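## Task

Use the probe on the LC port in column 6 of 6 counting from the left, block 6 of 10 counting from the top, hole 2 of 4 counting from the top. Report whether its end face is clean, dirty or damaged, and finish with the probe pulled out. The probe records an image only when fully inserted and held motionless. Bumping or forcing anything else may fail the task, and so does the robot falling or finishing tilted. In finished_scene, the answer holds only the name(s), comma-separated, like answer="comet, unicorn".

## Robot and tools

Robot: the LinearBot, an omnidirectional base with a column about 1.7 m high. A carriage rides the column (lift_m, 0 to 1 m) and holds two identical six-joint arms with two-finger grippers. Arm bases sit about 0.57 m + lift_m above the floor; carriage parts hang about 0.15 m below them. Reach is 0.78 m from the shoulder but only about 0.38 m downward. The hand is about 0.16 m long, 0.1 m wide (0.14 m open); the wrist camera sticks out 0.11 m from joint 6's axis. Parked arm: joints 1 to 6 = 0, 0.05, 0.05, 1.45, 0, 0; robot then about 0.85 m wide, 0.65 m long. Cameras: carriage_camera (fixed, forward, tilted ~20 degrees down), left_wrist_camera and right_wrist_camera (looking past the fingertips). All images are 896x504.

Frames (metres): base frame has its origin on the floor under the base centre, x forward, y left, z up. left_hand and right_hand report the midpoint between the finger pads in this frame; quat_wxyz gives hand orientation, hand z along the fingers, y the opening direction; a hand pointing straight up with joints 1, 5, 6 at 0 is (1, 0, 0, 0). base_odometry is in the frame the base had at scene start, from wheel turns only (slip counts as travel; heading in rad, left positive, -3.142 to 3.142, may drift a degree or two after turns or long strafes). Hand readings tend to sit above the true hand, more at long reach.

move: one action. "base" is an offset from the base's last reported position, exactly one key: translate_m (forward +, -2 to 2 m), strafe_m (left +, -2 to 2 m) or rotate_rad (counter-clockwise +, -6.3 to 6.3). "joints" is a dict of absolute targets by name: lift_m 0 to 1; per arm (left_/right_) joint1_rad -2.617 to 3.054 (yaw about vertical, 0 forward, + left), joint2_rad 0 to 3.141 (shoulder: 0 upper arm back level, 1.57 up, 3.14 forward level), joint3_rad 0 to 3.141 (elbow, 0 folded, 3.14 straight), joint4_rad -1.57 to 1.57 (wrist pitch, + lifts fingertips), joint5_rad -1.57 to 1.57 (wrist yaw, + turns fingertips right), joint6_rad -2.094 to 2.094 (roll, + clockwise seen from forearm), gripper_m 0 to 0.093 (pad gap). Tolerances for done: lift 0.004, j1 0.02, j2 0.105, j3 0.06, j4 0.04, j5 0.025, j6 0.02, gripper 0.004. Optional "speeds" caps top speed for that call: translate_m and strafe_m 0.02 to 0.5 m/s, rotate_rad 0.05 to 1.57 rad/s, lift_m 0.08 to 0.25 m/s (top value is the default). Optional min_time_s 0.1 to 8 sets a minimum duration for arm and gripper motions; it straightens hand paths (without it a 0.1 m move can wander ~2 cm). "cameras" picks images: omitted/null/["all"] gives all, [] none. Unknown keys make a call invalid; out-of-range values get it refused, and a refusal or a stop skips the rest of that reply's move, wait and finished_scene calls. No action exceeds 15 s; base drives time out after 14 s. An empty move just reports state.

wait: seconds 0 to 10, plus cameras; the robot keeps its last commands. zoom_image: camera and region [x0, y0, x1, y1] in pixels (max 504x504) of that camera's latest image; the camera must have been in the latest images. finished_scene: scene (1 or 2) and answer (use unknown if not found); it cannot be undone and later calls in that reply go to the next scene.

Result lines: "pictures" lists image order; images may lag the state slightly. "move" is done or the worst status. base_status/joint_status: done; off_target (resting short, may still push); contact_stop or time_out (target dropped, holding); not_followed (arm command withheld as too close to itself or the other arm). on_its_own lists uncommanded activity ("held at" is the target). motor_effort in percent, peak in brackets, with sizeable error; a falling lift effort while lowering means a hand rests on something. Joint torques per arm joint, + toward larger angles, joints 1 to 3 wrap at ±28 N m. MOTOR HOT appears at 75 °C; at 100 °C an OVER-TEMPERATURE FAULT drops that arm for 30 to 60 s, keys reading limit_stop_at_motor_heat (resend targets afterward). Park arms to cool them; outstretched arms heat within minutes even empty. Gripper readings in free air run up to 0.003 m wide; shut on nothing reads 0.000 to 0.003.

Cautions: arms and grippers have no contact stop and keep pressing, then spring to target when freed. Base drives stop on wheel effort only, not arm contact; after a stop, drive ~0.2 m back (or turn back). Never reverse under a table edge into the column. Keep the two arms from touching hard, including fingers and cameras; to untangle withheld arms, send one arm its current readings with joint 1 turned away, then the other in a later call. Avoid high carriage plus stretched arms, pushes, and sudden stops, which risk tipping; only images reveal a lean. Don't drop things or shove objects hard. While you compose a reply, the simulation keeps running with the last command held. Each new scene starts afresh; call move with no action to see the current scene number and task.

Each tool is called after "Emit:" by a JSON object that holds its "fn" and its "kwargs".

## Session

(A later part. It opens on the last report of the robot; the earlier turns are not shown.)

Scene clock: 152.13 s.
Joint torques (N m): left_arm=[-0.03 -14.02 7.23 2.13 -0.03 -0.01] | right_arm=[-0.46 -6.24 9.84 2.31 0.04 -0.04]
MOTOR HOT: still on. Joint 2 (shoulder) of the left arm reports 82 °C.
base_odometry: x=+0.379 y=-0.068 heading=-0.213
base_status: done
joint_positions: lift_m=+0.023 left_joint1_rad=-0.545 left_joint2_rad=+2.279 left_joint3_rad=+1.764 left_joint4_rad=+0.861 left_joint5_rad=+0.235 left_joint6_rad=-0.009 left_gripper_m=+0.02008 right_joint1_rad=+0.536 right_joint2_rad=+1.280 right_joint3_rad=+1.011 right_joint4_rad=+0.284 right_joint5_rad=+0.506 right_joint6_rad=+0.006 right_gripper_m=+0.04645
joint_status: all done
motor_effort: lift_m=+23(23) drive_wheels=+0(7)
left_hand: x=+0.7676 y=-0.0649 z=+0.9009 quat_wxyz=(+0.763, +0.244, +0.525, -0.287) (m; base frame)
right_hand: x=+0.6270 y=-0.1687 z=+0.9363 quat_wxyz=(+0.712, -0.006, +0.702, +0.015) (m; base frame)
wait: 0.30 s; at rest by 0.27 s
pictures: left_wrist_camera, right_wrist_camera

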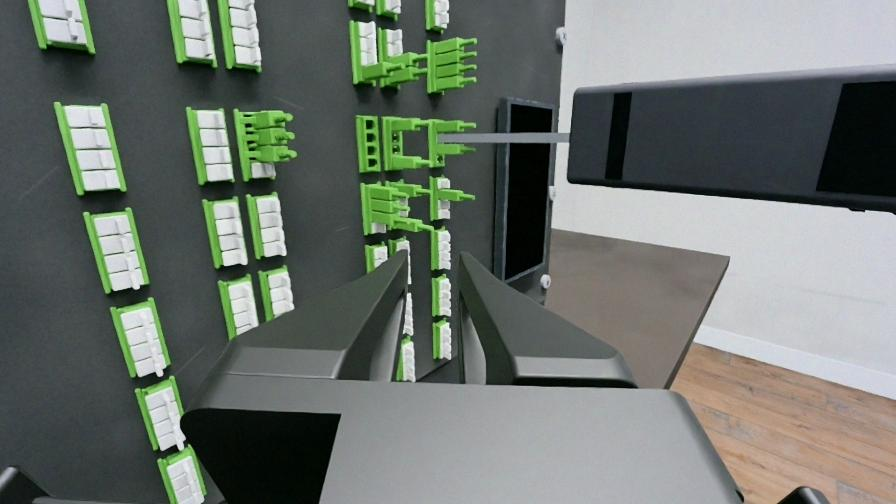

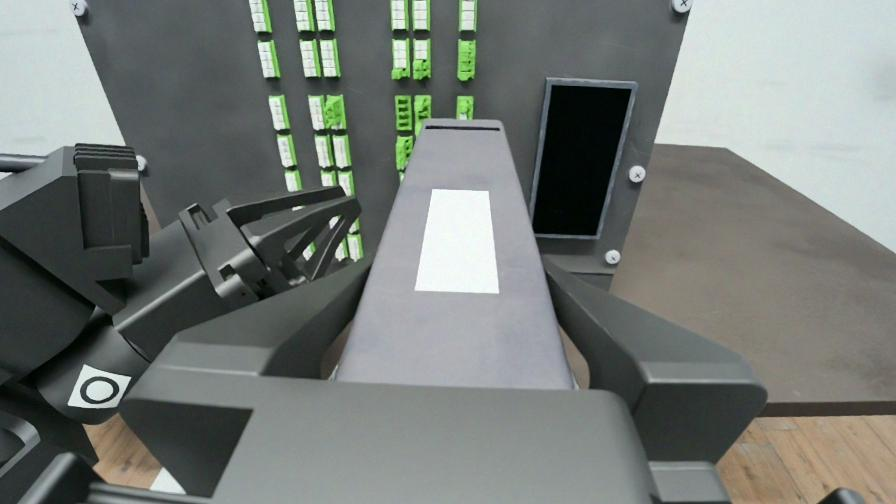

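Emit:
{"fn": "move", "kwargs": {"base": {"translate_m": 0.003}, "joints": {"right_joint5_rad": 0.506}, "speeds": {"translate_m": 0.02}, "cameras": []}}

Emit:
{"fn": "wait", "kwargs": {"seconds": 0.3, "cameras": ["right_wrist_camera"]}}

Emit:
{"fn": "zoom_image", "kwargs": {"camera": "right_wrist_camera", "region": [454, 92, 474, 116]}}

Scene clock: 153.37 s.
Joint torques (N m): left_arm=[-0.02 -14.02 7.15 2.13 -0.03 -0.01] | right_arm=[-0.35 -6.53 9.84 2.24 0.05 -0.04]
move: done
MOTOR HOT: still on. Joint 2 (shoulder) of the left arm reports 82 °C.
base_odometry: x=+0.382 y=-0.069 heading=-0.214
base_status: done
joint_positions: lift_m=+0.023 left_joint1_rad=-0.545 left_joint2_rad=+2.279 left_joint3_rad=+1.764 left_joint4_rad=+0.861 left_joint5_rad=+0.235 left_joint6_rad=-0.009 left_gripper_m=+0.02008 right_joint1_rad=+0.536 right_joint2_rad=+1.280 right_joint3_rad=+1.011 right_joint4_rad=+0.284 right_joint5_rad=+0.505 right_joint6_rad=+0.006 right_gripper_m=+0.04645
joint_status: all done
motor_effort: lift_m=+23(23) drive_wheels=-5(8)
left_hand: x=+0.7676 y=-0.0649 z=+0.9009 quat_wxyz=(+0.763, +0.244, +0.525, -0.287) (m; base frame)
right_hand: x=+0.6270 y=-0.1686 z=+0.9363 quat_wxyz=(+0.712, -0.006, +0.702, +0.016) (m; base frame)
pictures: none
No camera images: "cameras" was empty.

Scene clock: 153.67 s.
Joint torques (N m): left_arm=[0.01 -13.98 7.2 2.11 -0.04 -0.01] | right_arm=[-0.7 -6.56 9.92 2.27 0.04 -0.08]
MOTOR HOT: still on. Joint 2 (shoulder) of the left arm reports 82 °C.
base_odometry: x=+0.382 y=-0.069 heading=-0.214
base_status: done
joint_positions: lift_m=+0.023 left_joint1_rad=-0.545 left_joint2_rad=+2.279 left_joint3_rad=+1.764 left_joint4_rad=+0.861 left_joint5_rad=+0.235 left_joint6_rad=-0.009 left_gripper_m=+0.02008 right_joint1_rad=+0.536 right_joint2_rad=+1.280 right_joint3_rad=+1.011 right_joint4_rad=+0.284 right_joint5_rad=+0.505 right_joint6_rad=+0.006 right_gripper_m=+0.04645
joint_status: all done
motor_effort: lift_m=+23(23) drive_wheels=+0(8)
left_hand: x=+0.7676 y=-0.0649 z=+0.9009 quat_wxyz=(+0.763, +0.244, +0.525, -0.287) (m; base frame)
right_hand: x=+0.6270 y=-0.1686 z=+0.9363 quat_wxyz=(+0.712, -0.006, +0.702, +0.016) (m; base frame)
wait: 0.30 s; at rest by 0.27 s
pictures: right_wrist_camera

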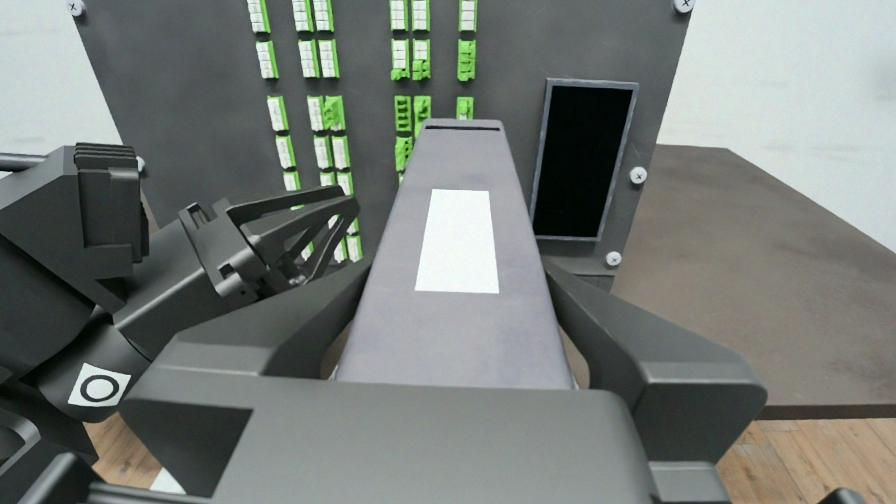

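Scaled by 21.000 from the camera's 896x504 image, which has a finer 1280x720 frame.

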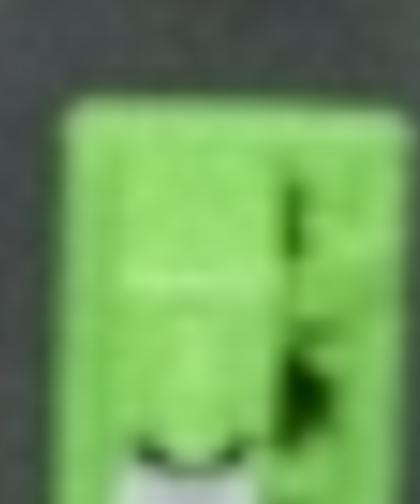

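Emit:
{"fn": "move", "kwargs": {"base": {"translate_m": 0.002}, "joints": {"right_joint5_rad": 0.505}, "speeds": {"translate_m": 0.02}, "cameras": []}}

Emit:
{"fn": "wait", "kwargs": {"seconds": 0.4, "cameras": ["right_wrist_camera"]}}

Scene clock: 154.57 s.
Joint torques (N m): left_arm=[-0.02 -14.06 7.19 2.13 -0.04 -0.01] | right_arm=[-0.51 -6.41 9.95 2.26 0.04 -0.09]
move: done
MOTOR HOT: still on. Joint 2 (shoulder) of the left arm reports 82 °C.
base_odometry: x=+0.383 y=-0.069 heading=-0.214
base_status: done
joint_positions: lift_m=+0.023 left_joint1_rad=-0.545 left_joint2_rad=+2.279 left_joint3_rad=+1.764 left_joint4_rad=+0.861 left_joint5_rad=+0.235 left_joint6_rad=-0.009 left_gripper_m=+0.02008 right_joint1_rad=+0.536 right_joint2_rad=+1.280 right_joint3_rad=+1.011 right_joint4_rad=+0.284 right_joint5_rad=+0.503 right_joint6_rad=+0.006 right_gripper_m=+0.04645
joint_status: all done
motor_effort: lift_m=+23(23) drive_wheels=+0(6)
left_hand: x=+0.7676 y=-0.0649 z=+0.9007 quat_wxyz=(+0.763, +0.244, +0.525, -0.287) (m; base frame)
right_hand: x=+0.6268 y=-0.1682 z=+0.9365 quat_wxyz=(+0.712, -0.007, +0.702, +0.017) (m; base frame)
pictures: none
No camera images: "cameras" was empty.

Scene clock: 154.97 s.
Joint torques (N m): left_arm=[0.01 -14.06 7.2 2.12 -0.03 -0.01] | right_arm=[-0.69 -6.53 9.92 2.24 0.11 -0.1]
MOTOR HOT: still on. Joint 2 (shoulder) of the left arm reports 82 °C.
base_odometry: x=+0.383 y=-0.069 heading=-0.214
base_status: done
joint_positions: lift_m=+0.023 left_joint1_rad=-0.545 left_joint2_rad=+2.279 left_joint3_rad=+1.764 left_joint4_rad=+0.861 left_joint5_rad=+0.235 left_joint6_rad=-0.009 left_gripper_m=+0.02008 right_joint1_rad=+0.536 right_joint2_rad=+1.280 right_joint3_rad=+1.011 right_joint4_rad=+0.284 right_joint5_rad=+0.503 right_joint6_rad=+0.006 right_gripper_m=+0.04645
joint_status: all done
motor_effort: lift_m=+23(23) drive_wheels=+0(6)
left_hand: x=+0.7676 y=-0.0649 z=+0.9007 quat_wxyz=(+0.763, +0.244, +0.525, -0.287) (m; base frame)
right_hand: x=+0.6268 y=-0.1682 z=+0.9365 quat_wxyz=(+0.712, -0.007, +0.702, +0.017) (m; base frame)
wait: 0.40 s; at rest by 0.27 s
pictures: right_wrist_camera

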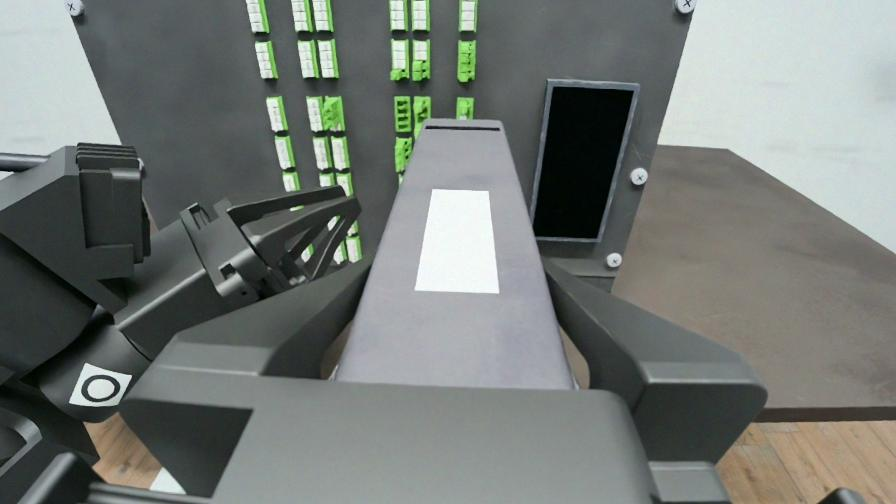

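Emit:
{"fn": "move", "kwargs": {"base": {"translate_m": 0.002}, "joints": {"right_joint5_rad": 0.503}, "speeds": {"translate_m": 0.02}, "cameras": []}}

Emit:
{"fn": "wait", "kwargs": {"seconds": 0.5, "cameras": ["right_wrist_camera"]}}

Emit:
{"fn": "zoom_image", "kwargs": {"camera": "right_wrist_camera", "region": [520, 70, 660, 250]}}

Scene clock: 156.17 s.
Joint torques (N m): left_arm=[0.06 -14.08 7.19 2.12 -0.03 -0.01] | right_arm=[-0.81 -6.15 9.87 2.29 0.03 -0.05]
move: done
MOTOR HOT: still on. Joint 2 (shoulder) of the left arm reports 82 °C.
base_odometry: x=+0.385 y=-0.070 heading=-0.214
base_status: done
joint_positions: lift_m=+0.023 left_joint1_rad=-0.545 left_joint2_rad=+2.279 left_joint3_rad=+1.764 left_joint4_rad=+0.861 left_joint5_rad=+0.235 left_joint6_rad=-0.009 left_gripper_m=+0.02008 right_joint1_rad=+0.538 right_joint2_rad=+1.276 right_joint3_rad=+1.011 right_joint4_rad=+0.279 right_joint5_rad=+0.507 right_joint6_rad=+0.006 right_gripper_m=+0.04645
joint_status: all done
motor_effort: lift_m=+23(23) drive_wheels=-1(7)
left_hand: x=+0.7676 y=-0.0649 z=+0.9007 quat_wxyz=(+0.763, +0.244, +0.525, -0.287) (m; base frame)
right_hand: x=+0.6257 y=-0.1686 z=+0.9368 quat_wxyz=(+0.711, -0.006, +0.703, +0.016) (m; base frame)
pictures: none
No camera images: "cameras" was empty.

Scene clock: 156.67 s.
Joint torques (N m): left_arm=[0.06 -14.06 7.2 2.12 -0.03 -0.01] | right_arm=[-0.69 -5.81 9.88 2.3 0 -0.09]
MOTOR HOT: still on. Joint 2 (shoulder) of the left arm reports 83 °C.
base_odometry: x=+0.385 y=-0.070 heading=-0.214
base_status: done
joint_positions: lift_m=+0.023 left_joint1_rad=-0.545 left_joint2_rad=+2.279 left_joint3_rad=+1.764 left_joint4_rad=+0.861 left_joint5_rad=+0.235 left_joint6_rad=-0.009 left_gripper_m=+0.02008 right_joint1_rad=+0.538 right_joint2_rad=+1.276 right_joint3_rad=+1.011 right_joint4_rad=+0.279 right_joint5_rad=+0.507 right_joint6_rad=+0.006 right_gripper_m=+0.04645
joint_status: all done
motor_effort: lift_m=+23(23) drive_wheels=+1(7)
left_hand: x=+0.7676 y=-0.0649 z=+0.9007 quat_wxyz=(+0.763, +0.244, +0.525, -0.287) (m; base frame)
right_hand: x=+0.6257 y=-0.1686 z=+0.9368 quat_wxyz=(+0.711, -0.006, +0.703, +0.016) (m; base frame)
wait: 0.50 s; at rest by 0.27 s
pictures: right_wrist_camera

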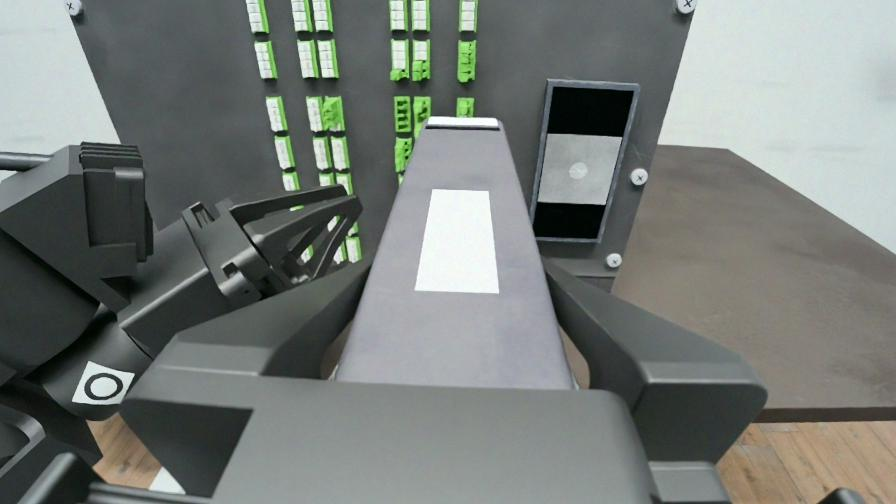

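Scaled by 2.800 from the camera's 896x504 image, which has a finer 1280x720 frame.

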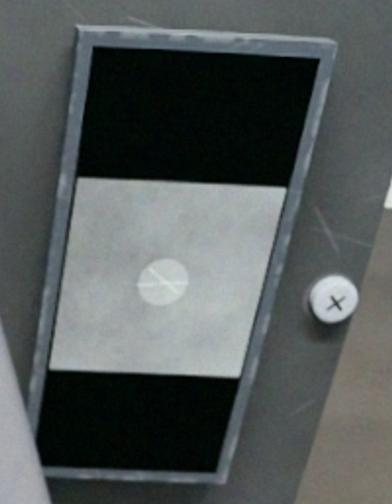

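The picture is showing. I'll zoom in on it.

Emit:
{"fn": "zoom_image", "kwargs": {"camera": "right_wrist_camera", "region": [562, 154, 596, 188]}}

Emit:
{"fn": "zoom_image", "kwargs": {"camera": "right_wrist_camera", "region": [536, 130, 622, 208]}}

Emit:
{"fn": "wait", "kwargs": {"seconds": 0.1, "cameras": ["left_wrist_camera"]}}

Emit:
{"fn": "zoom_image", "kwargs": {"camera": "left_wrist_camera", "region": [495, 130, 565, 230]}}

Scaled by 14.824 from the camera's 896x504 image, which has a finer 1280x720 frame.

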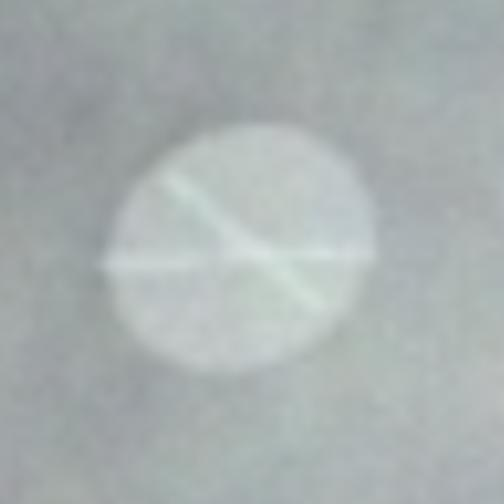

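Scaled by 5.860 from the camera's 896x504 image, which has a finer 1280x720 frame.

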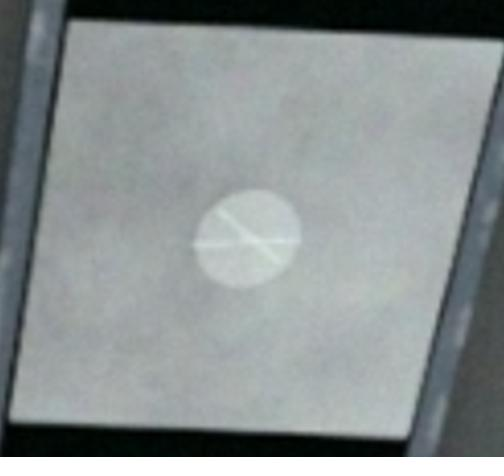

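Scene clock: 158.47 s.
Joint torques (N m): left_arm=[0.01 -14.06 7.2 2.13 -0.03 -0.01] | right_arm=[-0.64 -6.27 9.94 2.32 -0.03 -0.07]
MOTOR HOT: still on. Joint 2 (shoulder) of the left arm reports 83 °C.
base_odometry: x=+0.385 y=-0.070 heading=-0.214
base_status: done
joint_positions: lift_m=+0.023 left_joint1_rad=-0.545 left_joint2_rad=+2.279 left_joint3_rad=+1.764 left_joint4_rad=+0.861 left_joint5_rad=+0.235 left_joint6_rad=-0.009 left_gripper_m=+0.02008 right_joint1_rad=+0.538 right_joint2_rad=+1.276 right_joint3_rad=+1.011 right_joint4_rad=+0.279 right_joint5_rad=+0.507 right_joint6_rad=+0.006 right_gripper_m=+0.04645
joint_status: all done
motor_effort: lift_m=+23(23) drive_wheels=+0(7)
left_hand: x=+0.7676 y=-0.0649 z=+0.9007 quat_wxyz=(+0.763, +0.244, +0.525, -0.287) (m; base frame)
right_hand: x=+0.6257 y=-0.1686 z=+0.9368 quat_wxyz=(+0.711, -0.006, +0.703, +0.016) (m; base frame)
wait: 0.10 s; at rest from the start
pictures: left_wrist_camera

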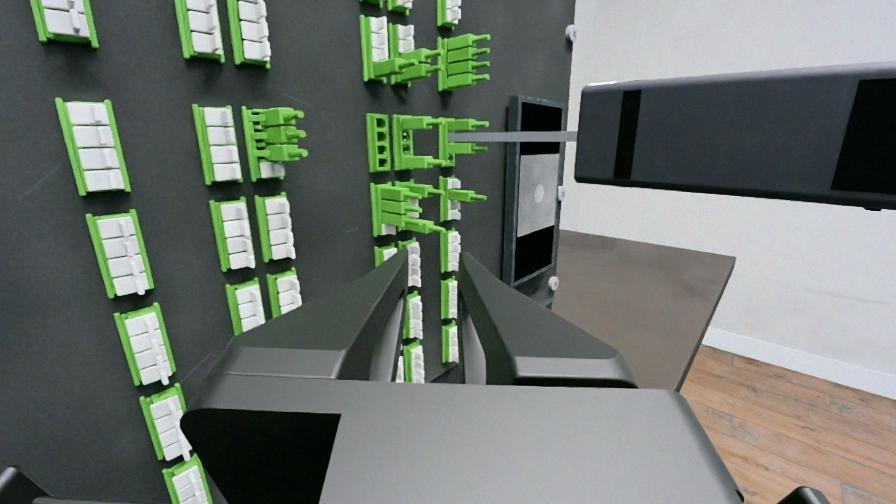

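Scaled by 5.040 from the camera's 896x504 image, which has a finer 1280x720 frame.

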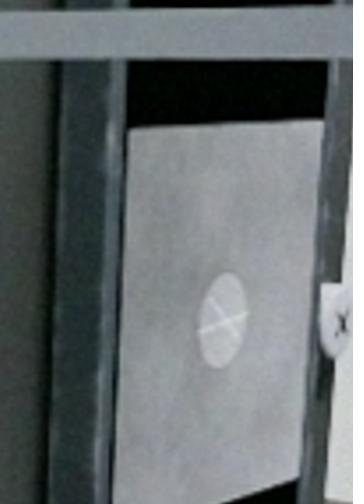

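Emit:
{"fn": "move", "kwargs": {"base": {"translate_m": -0.005}, "speeds": {"translate_m": 0.02}, "cameras": []}}

Emit:
{"fn": "move", "kwargs": {"base": {"translate_m": -0.006}, "speeds": {"translate_m": 0.02}, "cameras": []}}

Emit:
{"fn": "move", "kwargs": {"base": {"translate_m": -0.006}, "speeds": {"translate_m": 0.02}, "cameras": ["right_wrist_camera", "left_wrist_camera"]}}

Scene clock: 159.90 s.
Joint torques (N m): left_arm=[0.02 -14.06 7.2 2.12 -0.03 -0.01] | right_arm=[-0.59 -6.15 9.89 2.33 0.02 -0.04]
move: done
MOTOR HOT: still on. Joint 2 (shoulder) of the left arm reports 83 °C.
base_odometry: x=+0.380 y=-0.069 heading=-0.214
base_status: done
joint_positions: lift_m=+0.023 left_joint1_rad=-0.545 left_joint2_rad=+2.279 left_joint3_rad=+1.764 left_joint4_rad=+0.861 left_joint5_rad=+0.235 left_joint6_rad=-0.009 left_gripper_m=+0.02008 right_joint1_rad=+0.537 right_joint2_rad=+1.276 right_joint3_rad=+1.011 right_joint4_rad=+0.279 right_joint5_rad=+0.501 right_joint6_rad=+0.006 right_gripper_m=+0.04645
joint_status: not commanded
motor_effort: lift_m=+23(23) drive_wheels=+0(8)
left_hand: x=+0.7675 y=-0.0651 z=+0.9007 quat_wxyz=(+0.763, +0.244, +0.525, -0.287) (m; base frame)
right_hand: x=+0.6259 y=-0.1681 z=+0.9368 quat_wxyz=(+0.711, -0.008, +0.703, +0.017) (m; base frame)
pictures: none
No camera images: "cameras" was empty.

Scene clock: 160.70 s.
Joint torques (N m): left_arm=[-0.02 -14.08 7.17 2.12 -0.03 -0.01] | right_arm=[-0.51 -6.13 9.88 2.34 0.07 -0.06]
move: done
MOTOR HOT: still on. Joint 2 (shoulder) of the left arm reports 83 °C.
base_odometry: x=+0.375 y=-0.067 heading=-0.214
base_status: done
joint_positions: lift_m=+0.023 left_joint1_rad=-0.545 left_joint2_rad=+2.279 left_joint3_rad=+1.764 left_joint4_rad=+0.861 left_joint5_rad=+0.235 left_joint6_rad=-0.009 left_gripper_m=+0.02008 right_joint1_rad=+0.537 right_joint2_rad=+1.276 right_joint3_rad=+1.011 right_joint4_rad=+0.278 right_joint5_rad=+0.502 right_joint6_rad=+0.006 right_gripper_m=+0.04645
joint_status: not commanded
motor_effort: lift_m=+23(23) drive_wheels=+0(6)
left_hand: x=+0.7675 y=-0.0651 z=+0.9007 quat_wxyz=(+0.763, +0.244, +0.525, -0.287) (m; base frame)
right_hand: x=+0.6259 y=-0.1683 z=+0.9367 quat_wxyz=(+0.711, -0.008, +0.703, +0.017) (m; base frame)
pictures: none
No camera images: "cameras" was empty.

Scene clock: 161.50 s.
Joint torques (N m): left_arm=[-0.08 -14.09 7.2 2.13 -0.03 -0.01] | right_arm=[-0.64 -6.13 10.04 2.33 0.06 -0.09]
move: done
MOTOR HOT: still on. Joint 2 (shoulder) of the left arm reports 83 °C.
base_odometry: x=+0.369 y=-0.066 heading=-0.214
base_status: done
joint_positions: lift_m=+0.023 left_joint1_rad=-0.545 left_joint2_rad=+2.279 left_joint3_rad=+1.764 left_joint4_rad=+0.861 left_joint5_rad=+0.235 left_joint6_rad=-0.009 left_gripper_m=+0.02008 right_joint1_rad=+0.537 right_joint2_rad=+1.276 right_joint3_rad=+1.011 right_joint4_rad=+0.279 right_joint5_rad=+0.501 right_joint6_rad=+0.006 right_gripper_m=+0.04645
joint_status: not commanded
motor_effort: lift_m=+23(23) drive_wheels=+1(10)
left_hand: x=+0.7676 y=-0.0649 z=+0.9007 quat_wxyz=(+0.763, +0.244, +0.525, -0.287) (m; base frame)
right_hand: x=+0.6259 y=-0.1681 z=+0.9369 quat_wxyz=(+0.711, -0.008, +0.702, +0.017) (m; base frame)
pictures: left_wrist_camera, right_wrist_camera

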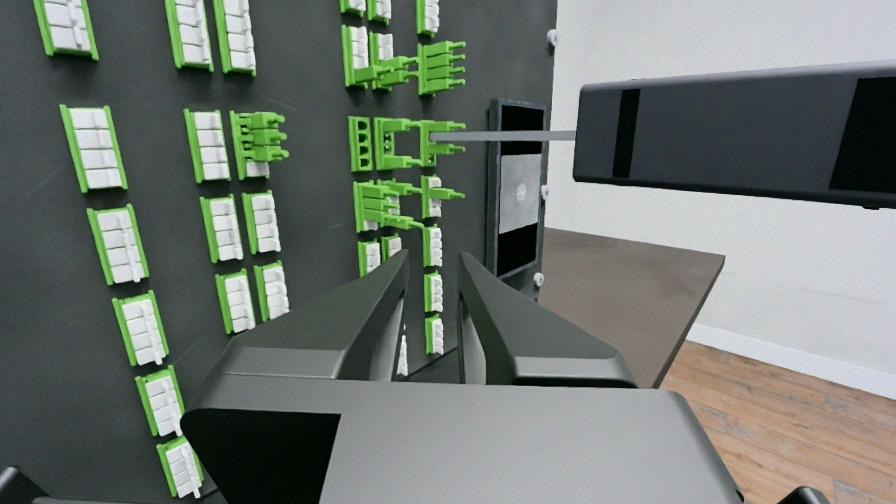

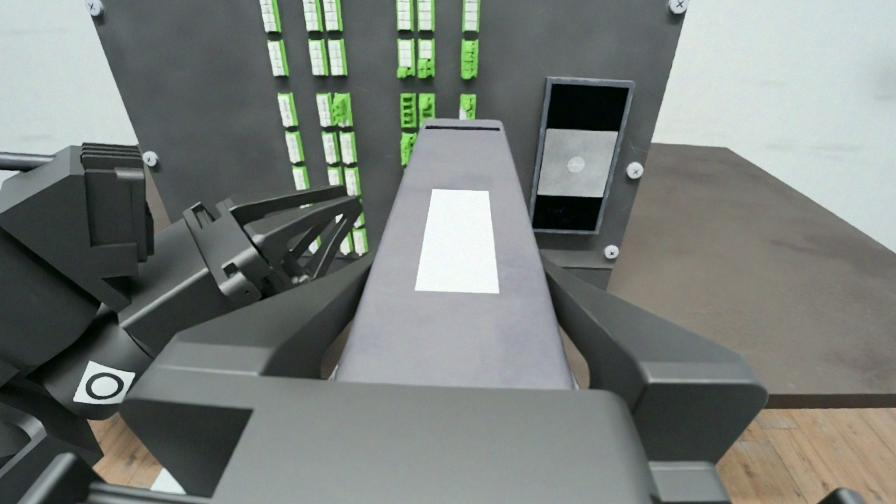

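Emit:
{"fn": "move", "kwargs": {"base": {"translate_m": -0.035}, "speeds": {"translate_m": 0.03}, "cameras": []}}

Emit:
{"fn": "move", "kwargs": {"base": {"translate_m": -0.09}, "speeds": {"translate_m": 0.08}, "cameras": ["left_wrist_camera", "right_wrist_camera"]}}

Scene clock: 163.47 s.
Joint torques (N m): left_arm=[0.05 -14.06 7.23 2.12 -0.03 -0.01] | right_arm=[-0.54 -6.11 9.83 2.31 0.11 -0.09]
move: done
MOTOR HOT: still on. Joint 2 (shoulder) of the left arm reports 83 °C.
base_odometry: x=+0.335 y=-0.058 heading=-0.213
base_status: done
joint_positions: lift_m=+0.023 left_joint1_rad=-0.545 left_joint2_rad=+2.279 left_joint3_rad=+1.764 left_joint4_rad=+0.861 left_joint5_rad=+0.235 left_joint6_rad=-0.009 left_gripper_m=+0.02008 right_joint1_rad=+0.537 right_joint2_rad=+1.276 right_joint3_rad=+1.011 right_joint4_rad=+0.281 right_joint5_rad=+0.502 right_joint6_rad=+0.006 right_gripper_m=+0.04645
joint_status: not commanded
motor_effort: lift_m=+23(23) drive_wheels=+2(11)
left_hand: x=+0.7676 y=-0.0649 z=+0.9007 quat_wxyz=(+0.763, +0.244, +0.525, -0.287) (m; base frame)
right_hand: x=+0.6259 y=-0.1682 z=+0.9374 quat_wxyz=(+0.712, -0.007, +0.702, +0.018) (m; base frame)
pictures: none
No camera images: "cameras" was empty.

Scene clock: 165.30 s.
Joint torques (N m): left_arm=[0.06 -14.04 7.2 2.13 -0.04 -0.01] | right_arm=[-0.53 -6.24 9.83 2.23 0.07 -0.07]
move: done
MOTOR HOT: still on. Joint 2 (shoulder) of the left arm reports 84 °C.
base_odometry: x=+0.247 y=-0.040 heading=-0.213
base_status: done
joint_positions: lift_m=+0.023 left_joint1_rad=-0.545 left_joint2_rad=+2.279 left_joint3_rad=+1.764 left_joint4_rad=+0.860 left_joint5_rad=+0.235 left_joint6_rad=-0.009 left_gripper_m=+0.02008 right_joint1_rad=+0.537 right_joint2_rad=+1.276 right_joint3_rad=+1.011 right_joint4_rad=+0.283 right_joint5_rad=+0.501 right_joint6_rad=+0.006 right_gripper_m=+0.04645
joint_status: not commanded
motor_effort: lift_m=+23(23) drive_wheels=-2(8)
left_hand: x=+0.7675 y=-0.0652 z=+0.9006 quat_wxyz=(+0.763, +0.244, +0.526, -0.287) (m; base frame)
right_hand: x=+0.6259 y=-0.1681 z=+0.9378 quat_wxyz=(+0.713, -0.007, +0.701, +0.018) (m; base frame)
pictures: left_wrist_camera, right_wrist_camera

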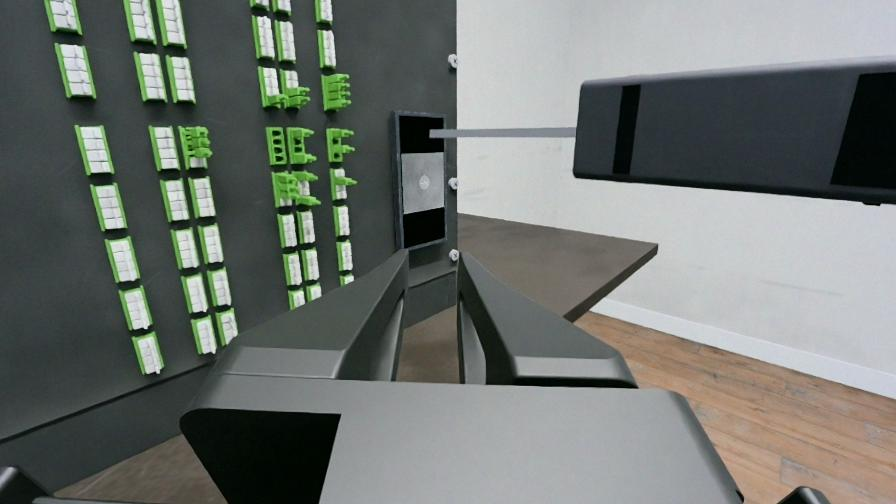

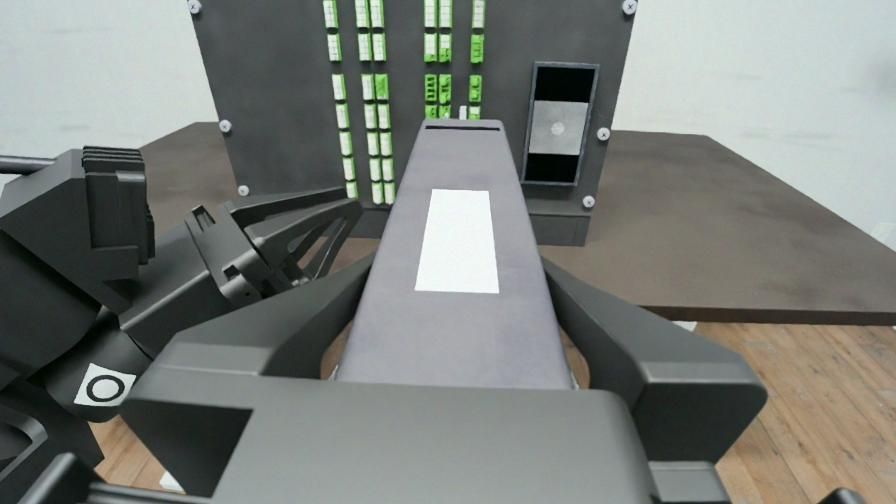

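Emit:
{"fn": "finished_scene", "kwargs": {"scene": 2, "answer": "damaged"}}

The scene is finished: the task was done.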